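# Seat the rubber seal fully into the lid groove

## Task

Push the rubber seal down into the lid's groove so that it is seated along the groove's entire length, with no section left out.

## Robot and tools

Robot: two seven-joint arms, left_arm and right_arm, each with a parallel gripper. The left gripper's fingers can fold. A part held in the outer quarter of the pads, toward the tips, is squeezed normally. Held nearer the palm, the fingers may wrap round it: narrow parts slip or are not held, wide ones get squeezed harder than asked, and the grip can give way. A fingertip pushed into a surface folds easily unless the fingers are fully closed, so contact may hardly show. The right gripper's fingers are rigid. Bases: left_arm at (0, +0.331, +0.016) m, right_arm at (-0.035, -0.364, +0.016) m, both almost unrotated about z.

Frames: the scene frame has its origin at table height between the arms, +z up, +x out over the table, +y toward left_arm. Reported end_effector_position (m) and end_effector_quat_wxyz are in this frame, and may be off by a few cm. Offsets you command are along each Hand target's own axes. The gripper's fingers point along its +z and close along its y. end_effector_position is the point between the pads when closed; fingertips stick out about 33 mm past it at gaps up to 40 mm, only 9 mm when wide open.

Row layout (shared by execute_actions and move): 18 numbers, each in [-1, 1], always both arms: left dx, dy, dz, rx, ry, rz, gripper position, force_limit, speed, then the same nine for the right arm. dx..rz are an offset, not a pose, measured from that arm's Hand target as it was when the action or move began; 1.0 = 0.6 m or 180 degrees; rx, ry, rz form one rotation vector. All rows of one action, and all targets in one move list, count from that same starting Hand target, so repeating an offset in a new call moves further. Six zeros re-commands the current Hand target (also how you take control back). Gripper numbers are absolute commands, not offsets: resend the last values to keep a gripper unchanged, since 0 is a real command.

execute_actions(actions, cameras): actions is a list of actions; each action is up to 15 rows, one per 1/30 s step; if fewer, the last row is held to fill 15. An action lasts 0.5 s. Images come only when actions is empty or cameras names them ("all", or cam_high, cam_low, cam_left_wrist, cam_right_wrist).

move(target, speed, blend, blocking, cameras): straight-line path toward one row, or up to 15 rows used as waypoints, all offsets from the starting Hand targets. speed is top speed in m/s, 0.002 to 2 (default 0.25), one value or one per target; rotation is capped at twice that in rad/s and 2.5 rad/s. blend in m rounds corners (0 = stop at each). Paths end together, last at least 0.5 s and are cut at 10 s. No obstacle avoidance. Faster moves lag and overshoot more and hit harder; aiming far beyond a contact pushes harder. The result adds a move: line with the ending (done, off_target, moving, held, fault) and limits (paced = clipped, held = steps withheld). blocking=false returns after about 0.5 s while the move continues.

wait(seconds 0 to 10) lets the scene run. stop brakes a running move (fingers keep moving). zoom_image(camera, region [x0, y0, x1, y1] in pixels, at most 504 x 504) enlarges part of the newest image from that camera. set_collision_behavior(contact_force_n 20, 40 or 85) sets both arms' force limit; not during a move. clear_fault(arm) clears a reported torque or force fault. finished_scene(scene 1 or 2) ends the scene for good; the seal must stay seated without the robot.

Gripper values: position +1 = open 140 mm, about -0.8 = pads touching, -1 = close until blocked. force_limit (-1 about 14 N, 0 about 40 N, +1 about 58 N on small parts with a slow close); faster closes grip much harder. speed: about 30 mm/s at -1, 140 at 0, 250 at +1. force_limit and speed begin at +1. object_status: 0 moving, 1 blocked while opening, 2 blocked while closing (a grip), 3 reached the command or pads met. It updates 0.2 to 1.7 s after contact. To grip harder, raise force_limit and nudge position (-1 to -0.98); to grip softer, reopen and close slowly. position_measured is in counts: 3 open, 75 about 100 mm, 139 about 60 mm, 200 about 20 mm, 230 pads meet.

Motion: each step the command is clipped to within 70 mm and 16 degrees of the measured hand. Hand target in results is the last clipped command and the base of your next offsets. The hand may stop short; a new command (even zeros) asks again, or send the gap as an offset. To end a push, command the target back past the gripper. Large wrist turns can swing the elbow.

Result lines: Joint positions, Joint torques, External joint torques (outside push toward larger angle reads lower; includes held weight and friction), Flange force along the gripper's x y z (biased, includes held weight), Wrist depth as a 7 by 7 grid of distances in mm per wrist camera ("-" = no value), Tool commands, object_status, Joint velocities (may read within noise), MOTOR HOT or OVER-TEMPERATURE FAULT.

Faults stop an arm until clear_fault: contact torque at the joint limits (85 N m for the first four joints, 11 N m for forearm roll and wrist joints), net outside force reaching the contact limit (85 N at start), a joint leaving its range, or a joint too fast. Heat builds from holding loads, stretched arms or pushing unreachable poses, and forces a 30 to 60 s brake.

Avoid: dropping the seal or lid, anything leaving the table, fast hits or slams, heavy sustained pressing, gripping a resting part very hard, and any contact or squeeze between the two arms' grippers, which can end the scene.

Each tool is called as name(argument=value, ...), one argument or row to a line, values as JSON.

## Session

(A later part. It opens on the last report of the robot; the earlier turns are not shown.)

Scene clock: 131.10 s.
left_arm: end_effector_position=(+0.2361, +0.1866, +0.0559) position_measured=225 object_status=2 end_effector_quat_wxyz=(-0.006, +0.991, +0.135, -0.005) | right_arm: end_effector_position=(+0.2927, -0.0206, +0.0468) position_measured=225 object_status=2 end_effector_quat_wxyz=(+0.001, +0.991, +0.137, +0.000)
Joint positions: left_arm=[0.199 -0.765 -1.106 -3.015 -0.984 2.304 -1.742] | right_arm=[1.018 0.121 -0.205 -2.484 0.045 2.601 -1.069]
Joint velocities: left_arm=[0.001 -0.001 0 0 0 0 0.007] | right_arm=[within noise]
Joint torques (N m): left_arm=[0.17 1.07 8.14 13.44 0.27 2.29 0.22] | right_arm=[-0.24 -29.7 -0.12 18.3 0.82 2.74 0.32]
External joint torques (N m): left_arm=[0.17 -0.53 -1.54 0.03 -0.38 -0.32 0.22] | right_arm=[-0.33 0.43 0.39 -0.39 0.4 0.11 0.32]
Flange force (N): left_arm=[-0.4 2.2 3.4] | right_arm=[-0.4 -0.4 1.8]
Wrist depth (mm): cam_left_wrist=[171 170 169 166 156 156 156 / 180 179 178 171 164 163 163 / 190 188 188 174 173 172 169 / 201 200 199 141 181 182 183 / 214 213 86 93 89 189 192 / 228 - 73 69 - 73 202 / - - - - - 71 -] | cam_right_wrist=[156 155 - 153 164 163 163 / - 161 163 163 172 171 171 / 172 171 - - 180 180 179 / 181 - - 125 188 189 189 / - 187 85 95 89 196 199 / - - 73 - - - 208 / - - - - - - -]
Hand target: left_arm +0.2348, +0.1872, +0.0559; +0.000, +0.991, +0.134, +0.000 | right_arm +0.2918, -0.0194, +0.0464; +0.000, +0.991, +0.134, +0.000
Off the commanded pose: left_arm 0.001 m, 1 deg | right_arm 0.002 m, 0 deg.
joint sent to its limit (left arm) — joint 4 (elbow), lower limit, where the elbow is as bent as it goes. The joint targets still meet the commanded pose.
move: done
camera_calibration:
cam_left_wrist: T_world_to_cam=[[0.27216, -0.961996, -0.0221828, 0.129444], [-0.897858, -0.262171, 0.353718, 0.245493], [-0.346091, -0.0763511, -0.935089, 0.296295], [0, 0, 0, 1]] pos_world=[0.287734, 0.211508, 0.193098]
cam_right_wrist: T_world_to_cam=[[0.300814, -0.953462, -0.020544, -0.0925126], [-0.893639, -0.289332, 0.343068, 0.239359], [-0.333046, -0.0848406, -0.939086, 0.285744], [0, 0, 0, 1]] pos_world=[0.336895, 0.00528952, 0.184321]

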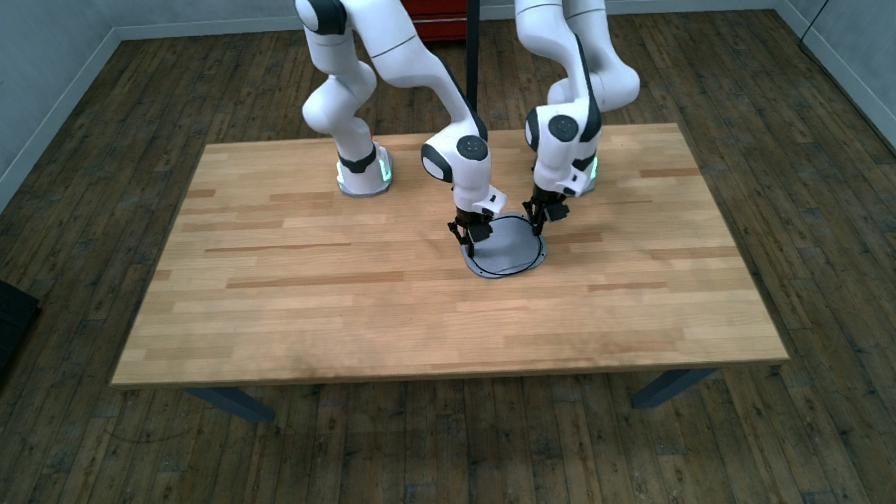

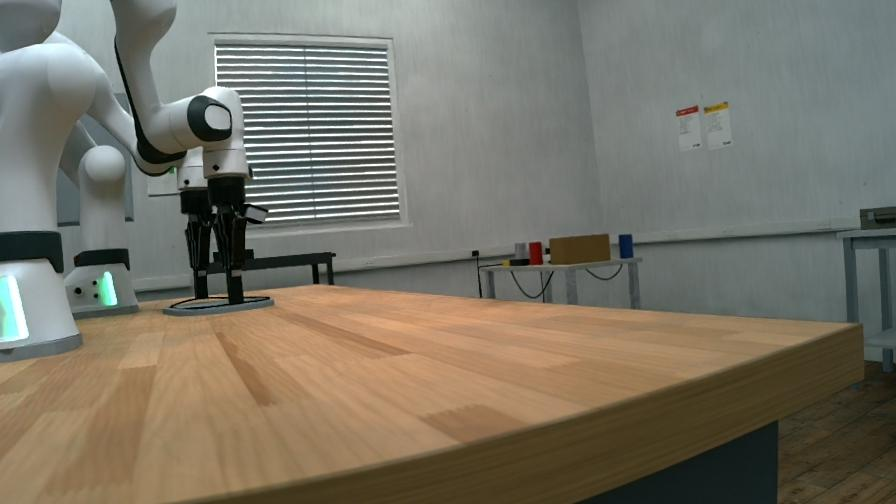

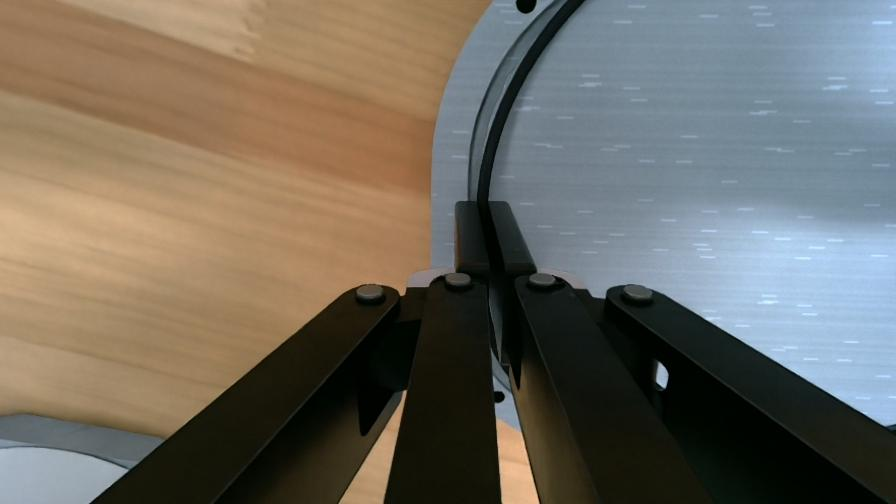

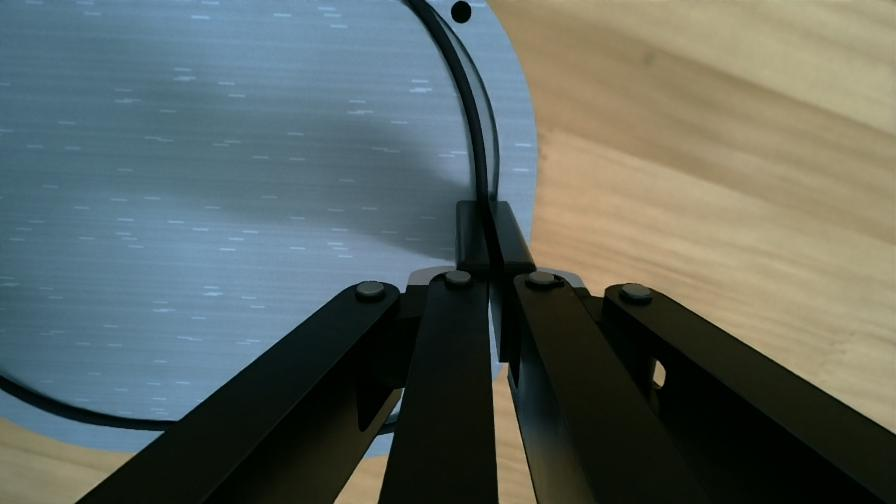

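move(
  target=[0.003,-0.005,0.001,0,0,0,-1,-1,-1,-0.005,0.007,0.001,0,0,0,-1,-1,-1],
  speed=0.03,
  cameras=["all"],
)

zoom_image(
  camera="cam_high",
  region=[440, 200, 570, 290],
)

Scene clock: 141.30 s.
left_arm: end_effector_position=(+0.2398, +0.1917, +0.0564) position_measured=225 object_status=2 end_effector_quat_wxyz=(-0.005, +0.990, +0.142, +0.004) | right_arm: end_effector_position=(+0.2890, -0.0243, +0.0451) position_measured=225 object_status=2 end_effector_quat_wxyz=(+0.001, +0.991, +0.137, -0.001)
Joint positions: left_arm=[0.259 -0.864 -1.184 -3.015 -1.08 2.233 -1.687] | right_arm=[1.018 0.114 -0.205 -2.499 0.045 2.608 -1.069]
Joint torques (N m): left_arm=[-0.17 4.41 10.35 12.24 0.9 2.53 -0.04] | right_arm=[-0.25 -30.4 -1.13 17.81 0.5 2.72 0.21]
External joint torques (N m): left_arm=[-0.13 0.6 -0.67 0.03 0.19 -0.12 -0.04] | right_arm=[-0.25 -0.47 -0.58 -0.85 0.08 0.08 0.21]
Flange force (N): left_arm=[1.4 2.1 3.6] | right_arm=[-3.4 2.4 -1.1]
Wrist depth (mm): cam_left_wrist=[172 172 170 169 158 158 158 / 180 180 179 175 166 165 165 / 190 190 189 178 175 174 173 / 201 200 199 194 182 184 183 / 213 212 86 93 89 190 193 / 227 - 73 69 - 73 203 / - - - - - 71 -] | cam_right_wrist=[- 152 154 152 162 161 161 / - - 161 158 170 170 169 / - - 168 167 178 178 178 / - 177 177 173 187 188 187 / - - 85 95 89 194 197 / - - 73 - - - 207 / - - - - - - -]
Hand target: left_arm +0.2357, +0.1906, +0.0553; +0.000, +0.991, +0.134, +0.000 | right_arm +0.2901, -0.0243, +0.0458; +0.000, +0.991, +0.134, +0.000
Off the commanded pose: left_arm 0.004 m, 1 deg | right_arm 0.001 m, 0 deg.
previous command not reached (left arm): moving toward its pose would have brought two parts of the arm too close to each other.
move: held (left_arm); limits=held
camera_calibration:
cam_left_wrist: T_world_to_cam=[[0.285602, -0.958181, -0.0179142, 0.12919], [-0.900252, -0.274651, 0.337806, 0.253832], [-0.328599, -0.0803508, -0.941045, 0.295266], [0, 0, 0, 1]] pos_world=[0.28864, 0.217228, 0.194427]
cam_right_wrist: T_world_to_cam=[[0.300382, -0.953597, -0.0205962, -0.0948048], [-0.892964, -0.288741, 0.345316, 0.235268], [-0.33524, -0.0853353, -0.93826, 0.283207], [0, 0, 0, 1]] pos_world=[0.333506, 0.00169364, 0.182527]

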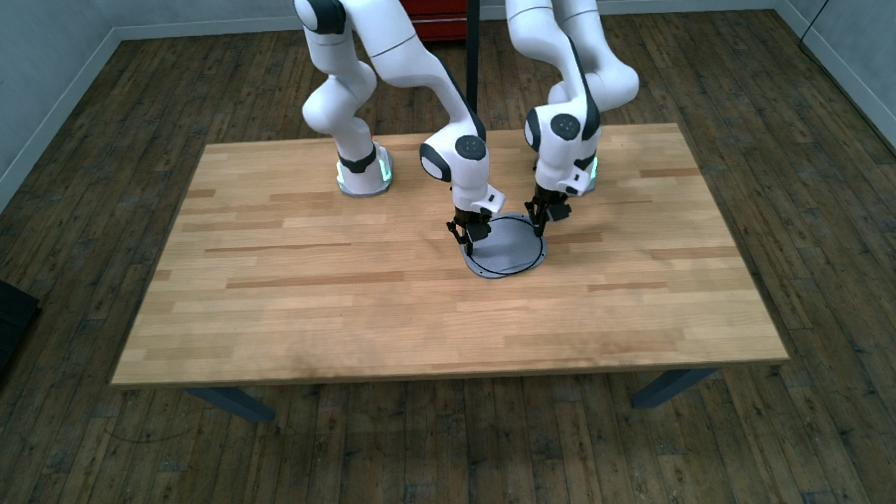

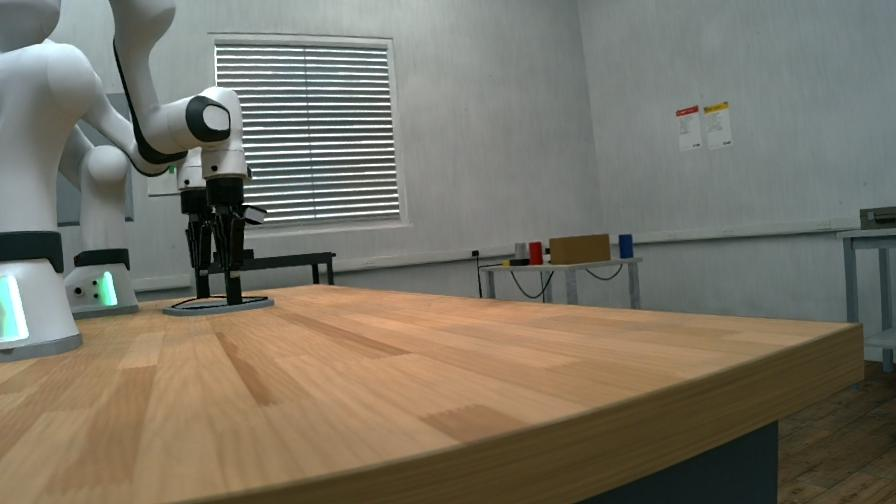

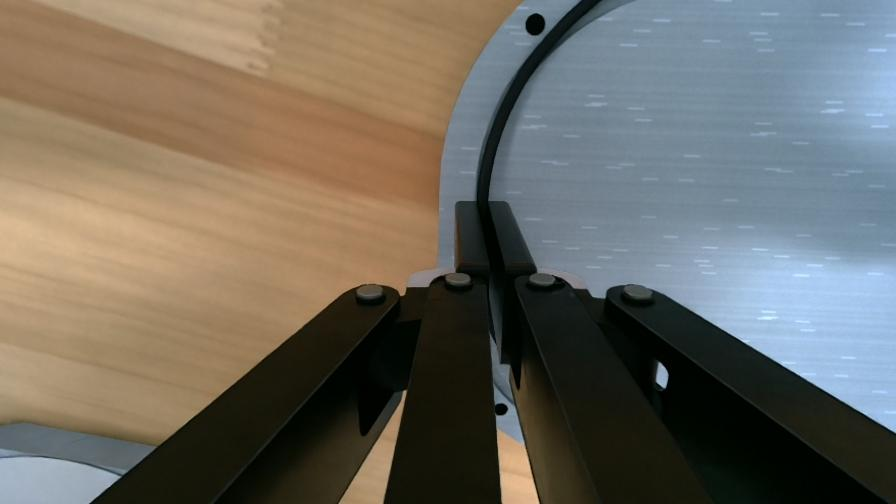

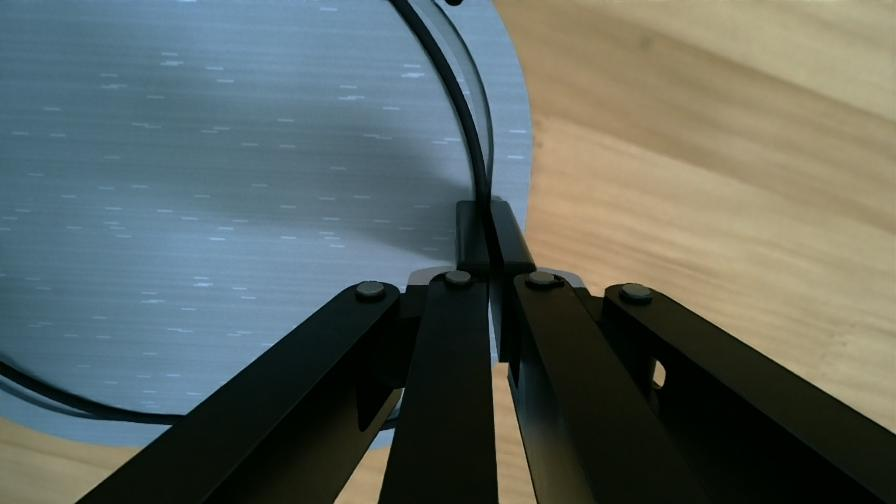

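Scaled by 3.877.

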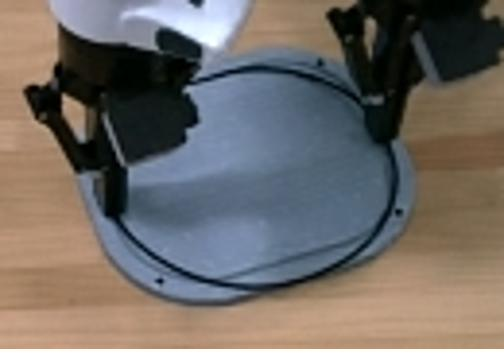

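move(
  target=[
    [0.007,0,-0.002,0,0,0,-1,-1,-1,0,0.006,0.002,0,0,0,-1,-1,-1],
    [0.007,0,-0.002,0,0,0,-1,-1,-1,0,0.006,0.002,0,0,0,-0.65,-1,-1],
    [0.007,0,-0.002,0,0,0,-1,-1,-1,0,0.006,-0.035,0,0,0,-1,-1,-1],
    [0.007,0,-0.002,0,0,0,-1,-1,-1,0,0.006,0.007,0,0,0,-1,-1,-1],
    [0.007,0,-0.002,0,0,0,-1,-1,-1,0,0.006,-0.02,0,0,0,-1,-1,-1],
  ],
  speed=[0.03,0.03,0.06,0.03,0.06],
  cameras=["cam_left_wrist","cam_right_wrist","cam_high"],
)

zoom_image(
  camera="cam_high",
  region=[440, 200, 570, 290],
)

Scene clock: 153.83 s.
left_arm: end_effector_position=(+0.2399, +0.1912, +0.0568) position_measured=225 object_status=2 end_effector_quat_wxyz=(+0.000, +0.991, +0.135, +0.001) | right_arm: end_effector_position=(+0.2906, -0.0269, +0.0573) position_measured=230 object_status=3 end_effector_quat_wxyz=(-0.001, +0.991, +0.135, +0.000)
Joint positions: left_arm=[0.263 -0.856 -1.173 -3.015 -1.08 2.233 -1.661] | right_arm=[1.016 0.079 -0.212 -2.505 0.037 2.583 -1.067]
Joint velocities: left_arm=[within noise] | right_arm=[0 0.001 0 -0.002 -0.001 -0.005 0]
Joint torques (N m): left_arm=[0.16 3.86 9.86 12.38 0.86 2.51 0.18] | right_arm=[-0.28 -29.58 -0.96 18.65 0.19 2.46 0.25]
External joint torques (N m): left_arm=[0.14 0.16 -1.05 0.07 0.16 -0.11 0.18] | right_arm=[-0.31 -0.41 -0.6 -0.41 -0.24 -0.18 0.25]
Flange force (N): left_arm=[2.6 2.3 4.5] | right_arm=[-2.1 1.6 -2.0]
Wrist depth (mm): cam_left_wrist=[171 171 170 168 158 158 159 / 179 179 178 175 167 166 166 / 189 189 188 177 175 175 175 / 200 199 199 194 183 185 184 / 212 212 86 93 89 191 194 / 226 - 73 69 - 73 208 / - - - - - 71 -] | cam_right_wrist=[- - 164 166 173 173 172 / - - - 172 181 181 180 / - - - 174 190 190 188 / 194 - 194 120 199 200 199 / - - 83 94 89 208 209 / - - 71 - - - 220 / - - - - - - -]
Hand target: left_arm +0.2398, +0.1917, +0.0566; +0.000, +0.991, +0.134, +0.000 | right_arm +0.2910, -0.0277, +0.0578; +0.000, +0.991, +0.134, +0.000
Off the commanded pose: left_arm 0.001 m, 0 deg | right_arm 0.001 m, 0 deg.
held back during your reply time or a wait (left arm), on 90 control steps: two parts of the arm were too close to each other, or the arm's last command would have brought them too close.
move: done
camera_calibration:
cam_left_wrist: T_world_to_cam=[[0.271519, -0.962389, -0.00916403, 0.132364], [-0.902459, -0.257897, 0.345046, 0.250559], [-0.334432, -0.0854164, -0.938541, 0.297845], [0, 0, 0, 1]] pos_world=[0.289788, 0.217445, 0.194298]
cam_right_wrist: T_world_to_cam=[[0.295954, -0.954864, -0.02543, -0.0959554], [-0.894662, -0.286426, 0.342842, 0.232494], [-0.334651, -0.0787144, -0.939049, 0.294962], [0, 0, 0, 1]] pos_world=[0.335111, -0.00181427, 0.194835]
Images, in order (width x height): cam_high 896x504, cam_left_wrist 896x504, cam_right_wrist 896x504.

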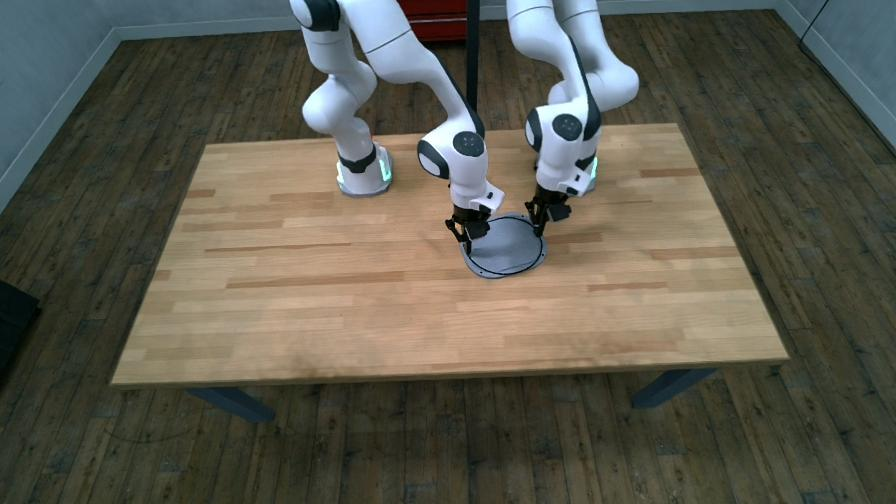

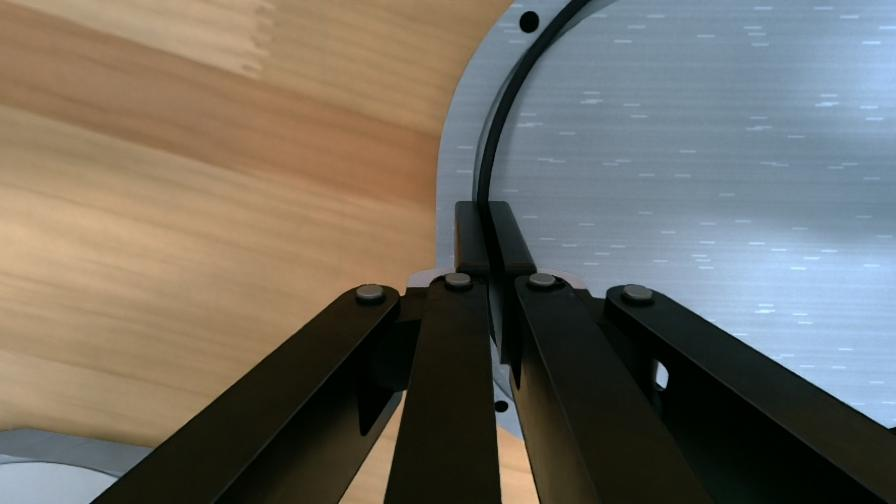

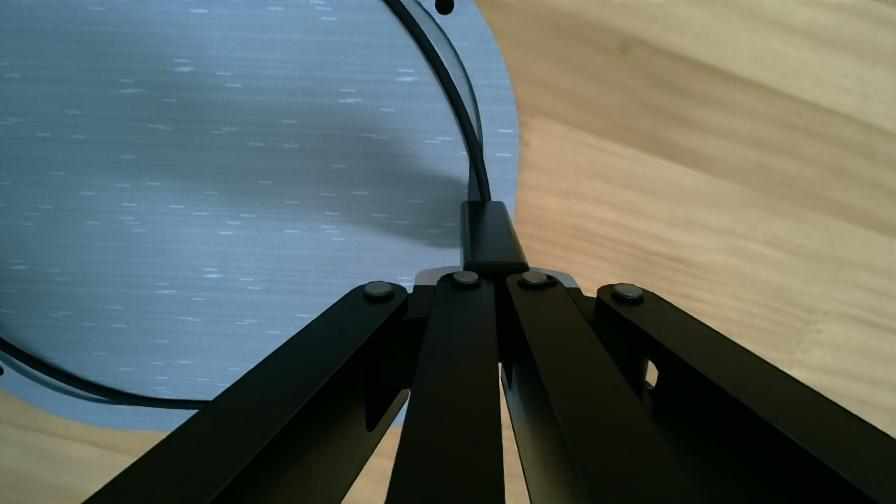

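Scaled by 3.877.

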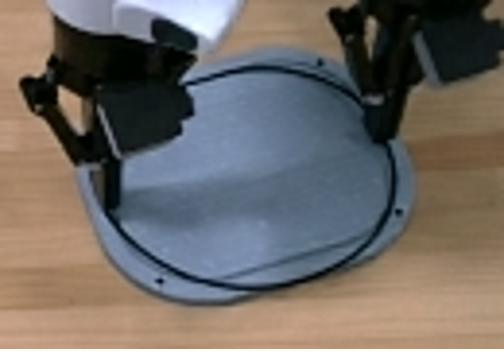

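zoom_image(
  camera="cam_right_wrist",
  region=[360, 60, 580, 240],
)

Scaled by 2.291.

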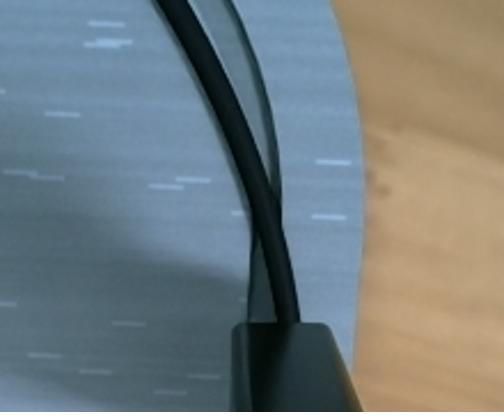

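move(
  target=[
    [0,0,0,0,0,0,-1,-1,-1,-0.0133,0.0025,0,0,0,0,-0.5,-1,-1],
    [0,0,0,0,0,0,-1,-1,-1,-0.0133,0.0025,0.0188,0,0,0,-1,-1,-1],
    [0,0,0,0,0,0,-1,-1,-1,0,-0.002,0.0183,0,0,0,-1,-1,-1],
  ],
  speed=[0.05,0.05,0.02],
  cameras=["cam_right_wrist","cam_left_wrist","cam_high"],
)

zoom_image(
  camera="cam_right_wrist",
  region=[360, 0, 580, 240],
)

zoom_image(
  camera="cam_high",
  region=[440, 200, 570, 290],
)

Scene clock: 177.87 s.
left_arm: end_effector_position=(+0.2399, +0.1912, +0.0568) position_measured=225 object_status=2 end_effector_quat_wxyz=(+0.000, +0.991, +0.135, +0.001) | right_arm: end_effector_position=(+0.2907, -0.0260, +0.0472) position_measured=227 object_status=2 end_effector_quat_wxyz=(+0.000, +0.991, +0.133, +0.002)
Joint positions: left_arm=[0.263 -0.856 -1.173 -3.015 -1.08 2.233 -1.661] | right_arm=[1.017 0.106 -0.209 -2.506 0.04 2.612 -1.062]
Joint velocities: left_arm=[within noise] | right_arm=[0 0.002 0 0.002 0.001 -0.003 -0.003]
Joint torques (N m): left_arm=[0.18 3.89 9.88 12.42 0.87 2.51 0.19] | right_arm=[-0.7 -29.02 -0.65 18.55 0.84 2.5 -0.28]
External joint torques (N m): left_arm=[0.21 0.24 -1.03 0 0.18 -0.12 0.19] | right_arm=[-0.74 0.62 -0.17 -0.11 0.43 -0.15 -0.28]
Flange force (N): left_arm=[3.1 2.3 4.8] | right_arm=[2.5 0.6 2.0]
Wrist depth (mm): cam_left_wrist=[171 170 170 168 159 158 160 / 179 179 179 175 166 166 166 / 189 188 188 178 175 175 175 / 200 199 199 194 183 186 184 / 212 211 86 93 89 191 196 / 226 - 73 69 - 73 206 / - - - - - 71 -] | cam_right_wrist=[- - 156 155 164 164 163 / - - - 161 172 172 171 / 173 - - - 180 180 179 / 181 - - 115 188 189 189 / - 191 84 95 89 196 199 / - - 73 - - - 208 / - - - - - - -]
Hand target: left_arm +0.2398, +0.1917, +0.0566; +0.000, +0.991, +0.134, +0.000 | right_arm +0.2907, -0.0266, +0.0468; +0.000, +0.991, +0.134, +0.000
Off the commanded pose: left_arm 0.001 m, 0 deg | right_arm 0.001 m, 0 deg.
move: done
camera_calibration:
cam_left_wrist: T_world_to_cam=[[0.271519, -0.962389, -0.00916403, 0.132364], [-0.902459, -0.257897, 0.345046, 0.250559], [-0.334432, -0.0854164, -0.938541, 0.297845], [0, 0, 0, 1]] pos_world=[0.289788, 0.217445, 0.194298]
cam_right_wrist: T_world_to_cam=[[0.292338, -0.956056, -0.022257, -0.0945201], [-0.897131, -0.282232, 0.339854, 0.237327], [-0.331201, -0.0793846, -0.940215, 0.284592], [0, 0, 0, 1]] pos_world=[0.334802, -0.000793034, 0.184818]
Images, in order (width x height): cam_high 896x504, cam_left_wrist 896x504, cam_right_wrist 896x504.

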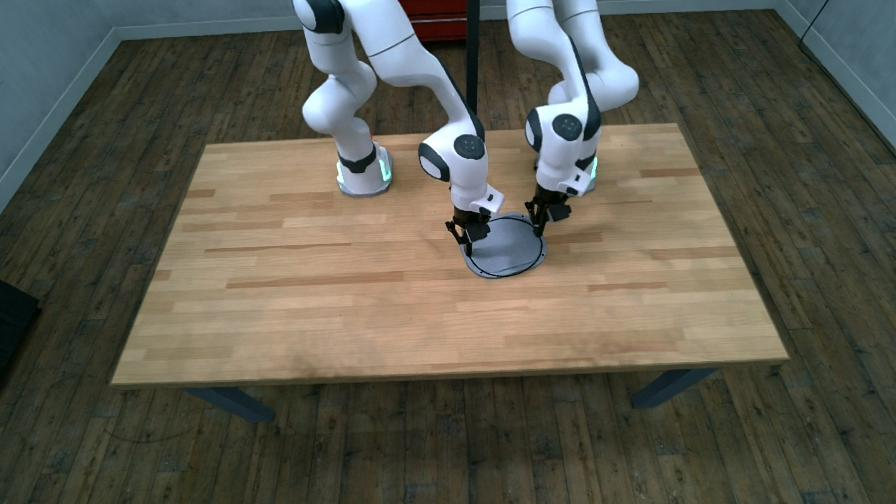

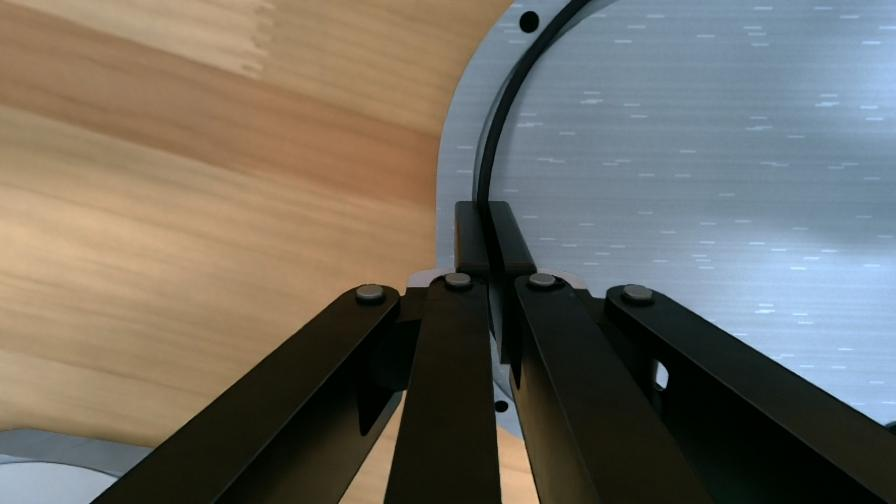

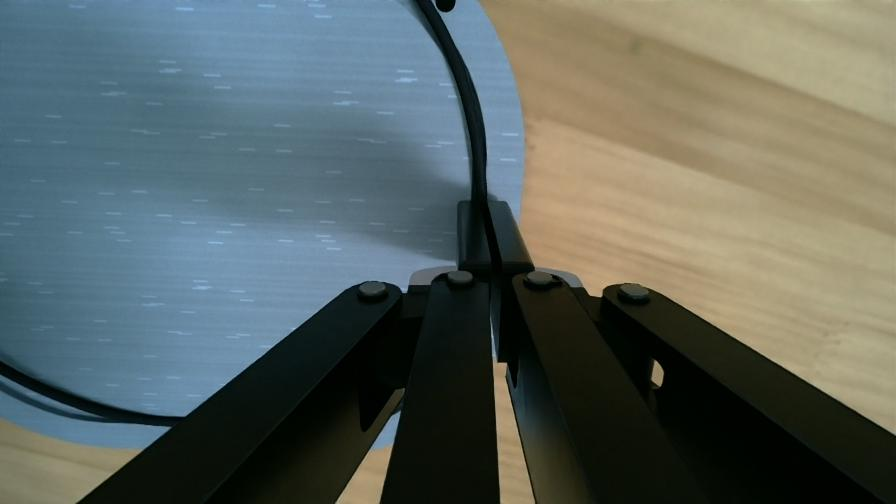

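Scaled by 2.100.

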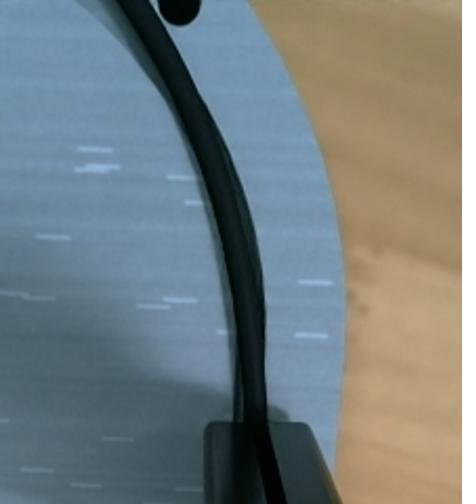

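Scaled by 3.877.

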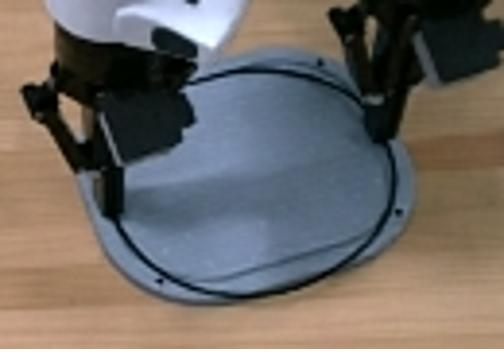

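move(
  target=[
    [0,0,0,0,0,0,-1,-1,-1,0,-0.001,0,0,0,0,-0.65,-1,-1],
    [0,0,0,0,0,0,-1,-1,-1,0,-0.001,-0.025,0,0,0,-1,-1,-1],
    [0,0,0,0,0,0,-1,-1,-1,0,-0.001,0.0088,0,0,0,-1,-1,-1],
    [0,0,0,0,0,0,-1,-1,-1,0.037,-0.001,-0.012,0,0,0,-1,-1,-1],
    [0,0,0,0,0,0,-1,-1,-1,0.037,-0.001,0.0088,0,0,0,-1,-1,-1],
    [0,0,0,0,0,0,-1,-1,-1,0.08,-0.011,-0.012,0,0,0,-1,-1,-1],
  ],
  speed=[0.03,0.04,0.03,0.06,0.03,0.06],
  cameras=["cam_right_wrist"],
)

zoom_image(
  camera="cam_right_wrist",
  region=[340, 0, 600, 240],
)

Scene clock: 196.17 s.
left_arm: end_effector_position=(+0.2399, +0.1912, +0.0568) position_measured=225 object_status=2 end_effector_quat_wxyz=(+0.000, +0.991, +0.135, +0.001) | right_arm: end_effector_position=(+0.3357, -0.0072, +0.0545) position_measured=230 object_status=3 end_effector_quat_wxyz=(+0.000, +0.991, +0.132, +0.002)
Joint positions: left_arm=[0.263 -0.856 -1.173 -3.015 -1.08 2.233 -1.661] | right_arm=[0.976 0.195 -0.206 -2.351 0.067 2.544 -1.116]
Joint velocities: left_arm=[within noise] | right_arm=[-0.002 0 0.001 0 0 -0.005 -0.005]
Joint torques (N m): left_arm=[0.2 3.88 9.81 12.42 0.85 2.51 0.18] | right_arm=[-0.68 -33 -0.69 19.8 0.84 2.43 -0.3]
External joint torques (N m): left_arm=[0.21 0.24 -1.11 0 0.15 -0.13 0.18] | right_arm=[-0.66 0.56 0.37 0.1 0.37 -0.23 -0.3]
Flange force (N): left_arm=[3.1 2.4 5.2] | right_arm=[2.9 -0.1 1.5]
Wrist depth (mm): cam_left_wrist=[171 170 170 168 158 158 160 / 179 179 179 174 166 166 166 / 189 189 188 178 175 175 175 / 200 200 199 194 183 185 184 / 211 211 86 93 89 192 195 / 226 - 73 69 - 73 206 / - - - - - 71 -] | cam_right_wrist=[166 172 171 172 171 171 170 / - 171 176 176 179 179 178 / 179 - - 176 188 188 187 / - - - 126 196 197 197 / - 197 83 94 89 206 208 / - - 71 - - - 217 / - - - - - - -]
Hand target: left_arm +0.2398, +0.1917, +0.0566; +0.000, +0.991, +0.134, +0.000 | right_arm +0.3352, -0.0075, +0.0540; +0.000, +0.991, +0.134, +0.000
Off the commanded pose: left_arm 0.001 m, 0 deg | right_arm 0.001 m, 0 deg.
move: done
camera_calibration:
cam_right_wrist: T_world_to_cam=[[0.290931, -0.956493, -0.0219155, -0.0891532], [-0.897737, -0.280836, 0.339411, 0.280788], [-0.330798, -0.0790708, -0.940383, 0.307717], [0, 0, 0, 1]] pos_world=[0.379803, 0.0179125, 0.192115]
Images, in order (width x height): cam_right_wrist 896x504.

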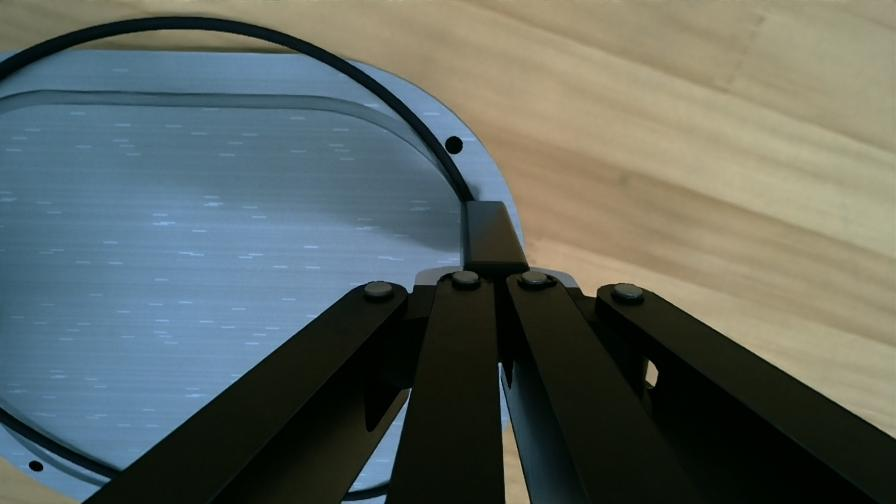

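Scaled by 1.938.

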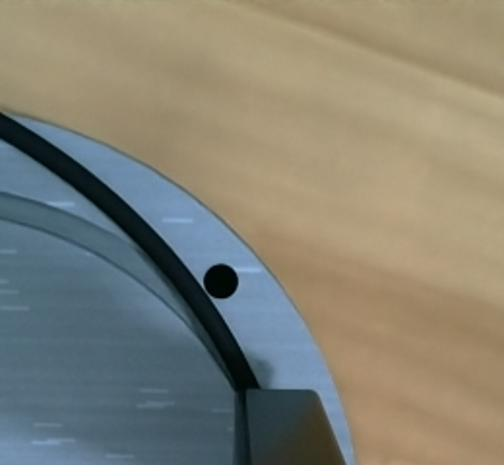

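move(
  target=[
    [0,0,0,0,0,0,-1,-1,-1,0.0023,-0.0075,0.0208,0,0,0,-1,-1,-1],
    [0,0,0,0,0,0,-1,-1,-1,0.0248,-0.0217,-0.003,0,0,0,-1,-1,-1],
    [0,0,0,0,0,0,-1,-1,-1,0.0248,-0.0217,0.0208,0,0,0,-1,-1,-1],
    [0,0,0,0,0,0,-1,-1,-1,0.044,-0.0375,-0.003,0,0,0,-1,-1,-1],
    [0,0,0,0,0,0,-1,-1,-1,0.044,-0.0375,0.0208,0,0,0,-1,-1,-1],
    [0,0,0,0,0,0,-1,-1,-1,0.0582,-0.0558,-0.003,0,0,0,-1,-1,-1],
  ],
  speed=[0.03,0.05,0.03,0.05,0.03,0.05],
  cameras=["cam_right_wrist"],
)

zoom_image(
  camera="cam_right_wrist",
  region=[340, 100, 620, 300],
)

Scene clock: 219.03 s.
left_arm: end_effector_position=(+0.2399, +0.1912, +0.0568) position_measured=225 object_status=2 end_effector_quat_wxyz=(+0.000, +0.991, +0.135, +0.001) | right_arm: end_effector_position=(+0.3609, +0.0341, +0.0563) position_measured=230 object_status=3 end_effector_quat_wxyz=(-0.002, +0.991, +0.136, +0.001)
Joint positions: left_arm=[0.263 -0.856 -1.173 -3.015 -1.08 2.233 -1.661] | right_arm=[0.972 0.303 -0.185 -2.182 0.092 2.48 -1.12]
Joint velocities: left_arm=[within noise] | right_arm=[0.001 0 0 -0.001 -0.001 -0.004 0.002]
Joint torques (N m): left_arm=[0.16 3.87 9.86 12.42 0.88 2.51 0.21] | right_arm=[0.12 -37.49 -1.71 20.55 0.58 2.43 0.27]
External joint torques (N m): left_arm=[0.13 0.23 -1.07 0.09 0.18 -0.13 0.21] | right_arm=[0.18 0.26 -0.16 0.1 0.07 -0.22 0.27]
Flange force (N): left_arm=[2.9 2.4 4.8] | right_arm=[0.7 -1.1 -0.1]
Wrist depth (mm): cam_left_wrist=[171 170 170 168 158 158 160 / 179 179 178 172 166 167 166 / 189 189 188 178 175 175 175 / 199 199 199 141 183 185 185 / 212 212 86 93 89 191 195 / 225 - 73 69 - 73 205 / - - - - - 71 -] | cam_right_wrist=[175 175 174 173 172 172 172 / 184 183 181 182 181 180 180 / 185 184 179 181 190 189 188 / 191 192 188 126 196 199 198 / 199 - 82 95 89 208 209 / - - 71 - - - 219 / - - - - - - -]
Hand target: left_arm +0.2398, +0.1917, +0.0566; +0.000, +0.991, +0.134, +0.000 | right_arm +0.3600, +0.0340, +0.0558; +0.000, +0.991, +0.134, +0.000
Off the commanded pose: left_arm 0.001 m, 0 deg | right_arm 0.001 m, 0 deg.
move: done
camera_calibration:
cam_right_wrist: T_world_to_cam=[[0.297717, -0.954318, -0.0253362, -0.0592196], [-0.894814, -0.288206, 0.340947, 0.313459], [-0.332673, -0.0788344, -0.939741, 0.321581], [0, 0, 0, 1]] pos_world=[0.405099, 0.0591778, 0.19383]
Images, in order (width x height): cam_right_wrist 896x504.

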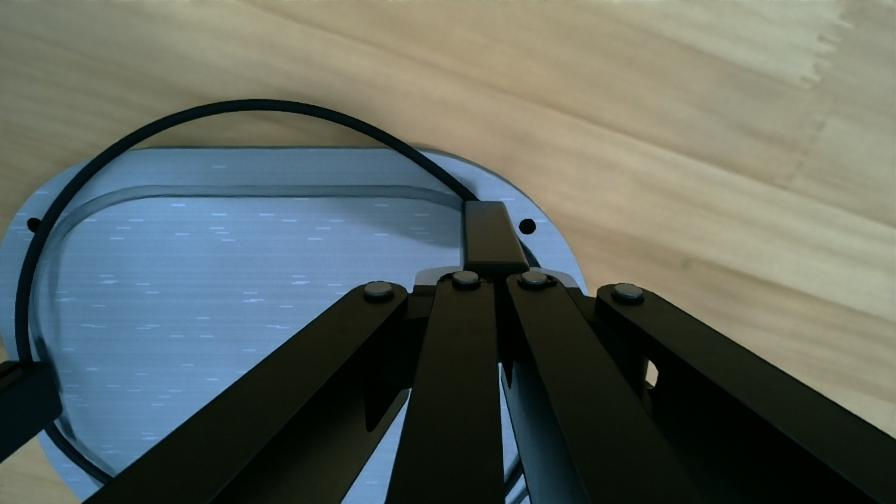

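Scaled by 1.800.

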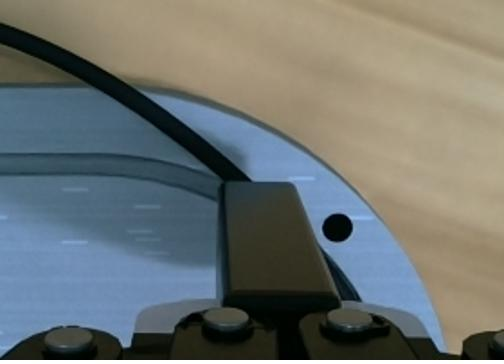

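wait(
  seconds=0,
  cameras=["cam_high","cam_left_wrist","cam_low"],
)

zoom_image(
  camera="cam_high",
  region=[440, 200, 570, 290],
)

zoom_image(
  camera="cam_low",
  region=[150, 230, 300, 330],
)

Scene clock: 230.33 s.
left_arm: end_effector_position=(+0.2399, +0.1912, +0.0568) position_measured=225 object_status=2 end_effector_quat_wxyz=(+0.000, +0.991, +0.135, +0.001) | right_arm: end_effector_position=(+0.3607, +0.0340, +0.0562) position_measured=230 object_status=3 end_effector_quat_wxyz=(-0.001, +0.991, +0.135, +0.000)
Joint positions: left_arm=[0.263 -0.856 -1.173 -3.015 -1.08 2.233 -1.661] | right_arm=[0.972 0.303 -0.185 -2.182 0.092 2.48 -1.119]
Joint torques (N m): left_arm=[0.2 3.86 9.84 12.38 0.86 2.51 0.2] | right_arm=[0.16 -37.46 -1.75 20.52 0.56 2.41 0.32]
External joint torques (N m): left_arm=[0.19 0.26 -1.09 -0.04 0.16 -0.14 0.2] | right_arm=[0.21 0.31 -0.21 0.05 0.05 -0.23 0.32]
Flange force (N): left_arm=[3.0 2.3 5.1] | right_arm=[0.5 -1.2 -0.1]
Wrist depth (mm): cam_left_wrist=[171 170 170 168 158 158 159 / 180 178 178 171 166 166 166 / 189 188 188 177 175 175 175 / 200 199 199 141 183 185 185 / 212 211 86 93 89 191 196 / 225 - 73 69 - 73 206 / - - - - - 71 -] | cam_right_wrist=[175 175 174 173 173 172 171 / 184 182 182 182 181 180 180 / 185 180 184 180 190 189 188 / - - 189 126 196 199 198 / - - 82 94 89 208 209 / - - 71 - - - 219 / - - - - - - -]
Hand target: left_arm +0.2398, +0.1917, +0.0566; +0.000, +0.991, +0.134, +0.000 | right_arm +0.3600, +0.0340, +0.0558; +0.000, +0.991, +0.134, +0.000
Tool commands: left_gripper/position=-1.0 left_gripper/force_limit=-1.0 left_gripper/speed=-1.0 right_gripper/position=-1.0 right_gripper/force_limit=-1.0 right_gripper/speed=-1.0
Off the commanded pose: left_arm 0.001 m, 0 deg | right_arm 0.001 m, 0 deg.
camera_calibration:
cam_left_wrist: T_world_to_cam=[[0.271519, -0.962389, -0.00916403, 0.132364], [-0.902459, -0.257897, 0.345046, 0.250559], [-0.334432, -0.0854164, -0.938541, 0.297845], [0, 0, 0, 1]] pos_world=[0.289788, 0.217445, 0.194298]
Images, in order (width x height): cam_high 896x504, cam_low 896x504, cam_left_wrist 896x504.

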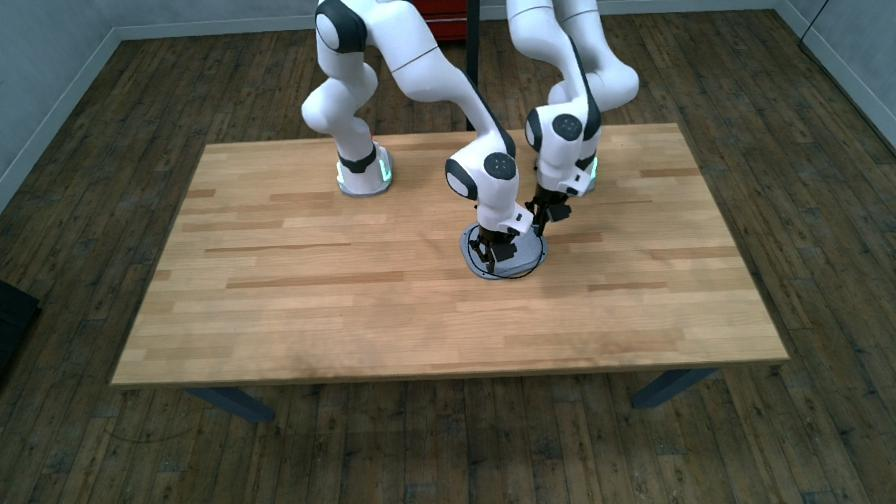

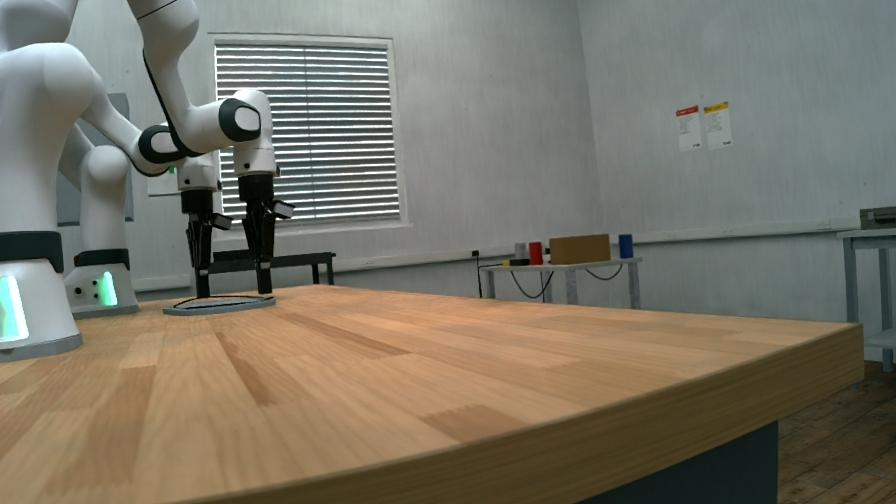

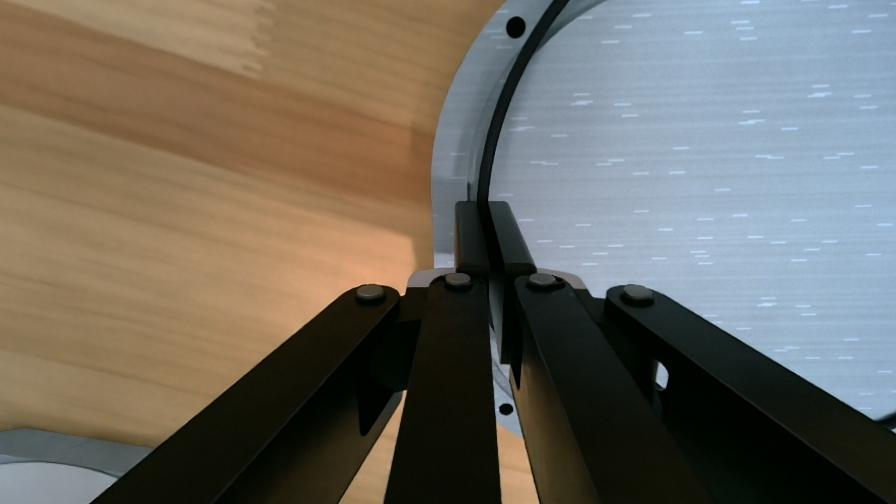

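Scaled by 3.877.

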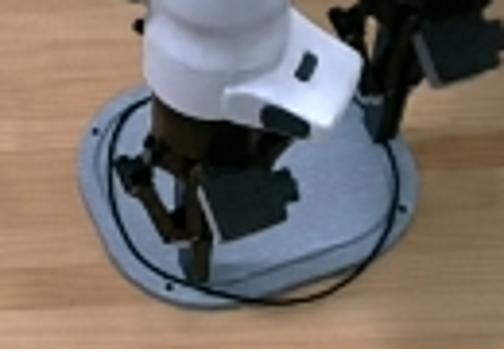

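Scaled by 3.360.

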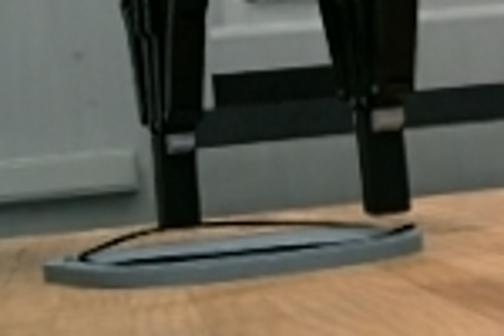

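move(
  target=[0,0,0,0,0,0,-1,-1,-1,-0.22,0.07,-0.16,0,0,0,-1,-1,-1],
  cameras=["cam_high","cam_right_wrist"],
)

zoom_image(
  camera="cam_right_wrist",
  region=[150, 0, 654, 284],
)

Scene clock: 237.30 s.
left_arm: end_effector_position=(+0.2399, +0.1912, +0.0568) position_measured=225 object_status=2 end_effector_quat_wxyz=(+0.000, +0.991, +0.135, +0.001) | right_arm: end_effector_position=(+0.2437, -0.0402, +0.1517) position_measured=230 object_status=3 end_effector_quat_wxyz=(-0.002, +0.991, +0.137, -0.001)
Joint positions: left_arm=[0.263 -0.856 -1.173 -3.015 -1.08 2.233 -1.661] | right_arm=[1.002 -0.246 -0.146 -2.575 -0.044 2.333 -0.954]
Joint velocities: left_arm=[within noise] | right_arm=[0 0 0 -0.001 0 -0.001 0.006]
Joint torques (N m): left_arm=[0.24 3.87 9.82 12.4 0.85 2.52 0.22] | right_arm=[-0.68 -21.66 1 21.36 0.42 2.44 0.29]
External joint torques (N m): left_arm=[0.23 0.2 -1.08 0.08 0.15 -0.11 0.22] | right_arm=[-0.77 -0.43 0.19 -0.84 -0.16 -0.21 0.29]
Flange force (N): left_arm=[3.3 2.5 5.1] | right_arm=[-3.6 2.4 -0.7]
Wrist depth (mm): cam_left_wrist=[170 170 169 168 158 158 159 / 179 179 178 171 166 166 166 / 189 189 189 177 175 175 175 / 200 199 199 141 183 185 185 / 212 211 86 93 89 191 195 / 225 - 73 69 - 73 205 / - - - - - 71 -] | cam_right_wrist=[- - - 254 258 256 256 / - - - 266 270 269 268 / 280 - - 276 283 282 281 / 303 304 306 126 295 297 295 / 320 315 82 95 89 306 312 / 335 - 71 - - - 326 / - - - - - - -]
Hand target: left_arm +0.2398, +0.1917, +0.0566; +0.000, +0.991, +0.134, +0.000 | right_arm +0.2439, -0.0415, +0.1518; +0.000, +0.991, +0.134, +0.000
Off the commanded pose: left_arm 0.001 m, 0 deg | right_arm 0.001 m, 0 deg.
move: done
camera_calibration:
cam_right_wrist: T_world_to_cam=[[0.299721, -0.953665, -0.0262574, -0.0931227], [-0.893265, -0.290191, 0.343317, 0.153817], [-0.335029, -0.0794446, -0.938852, 0.366822], [0, 0, 0, 1]] pos_world=[0.288206, -0.0150296, 0.289138]
Images, in order (width x height): cam_high 896x504, cam_right_wrist 896x504.

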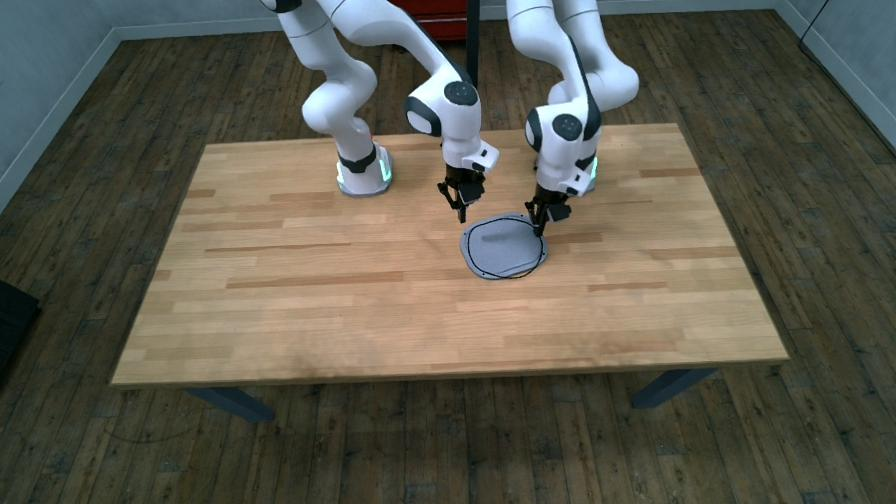

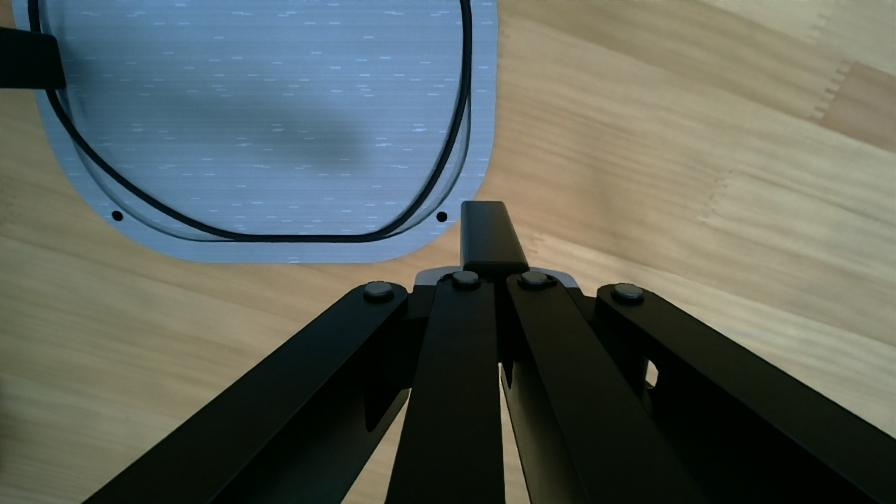

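Scaled by 1.000.

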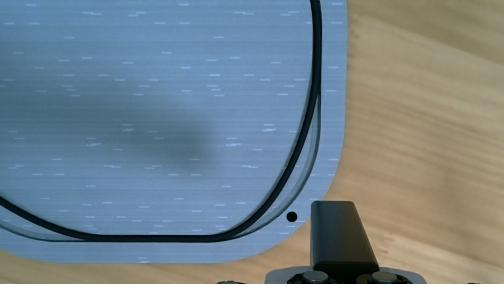

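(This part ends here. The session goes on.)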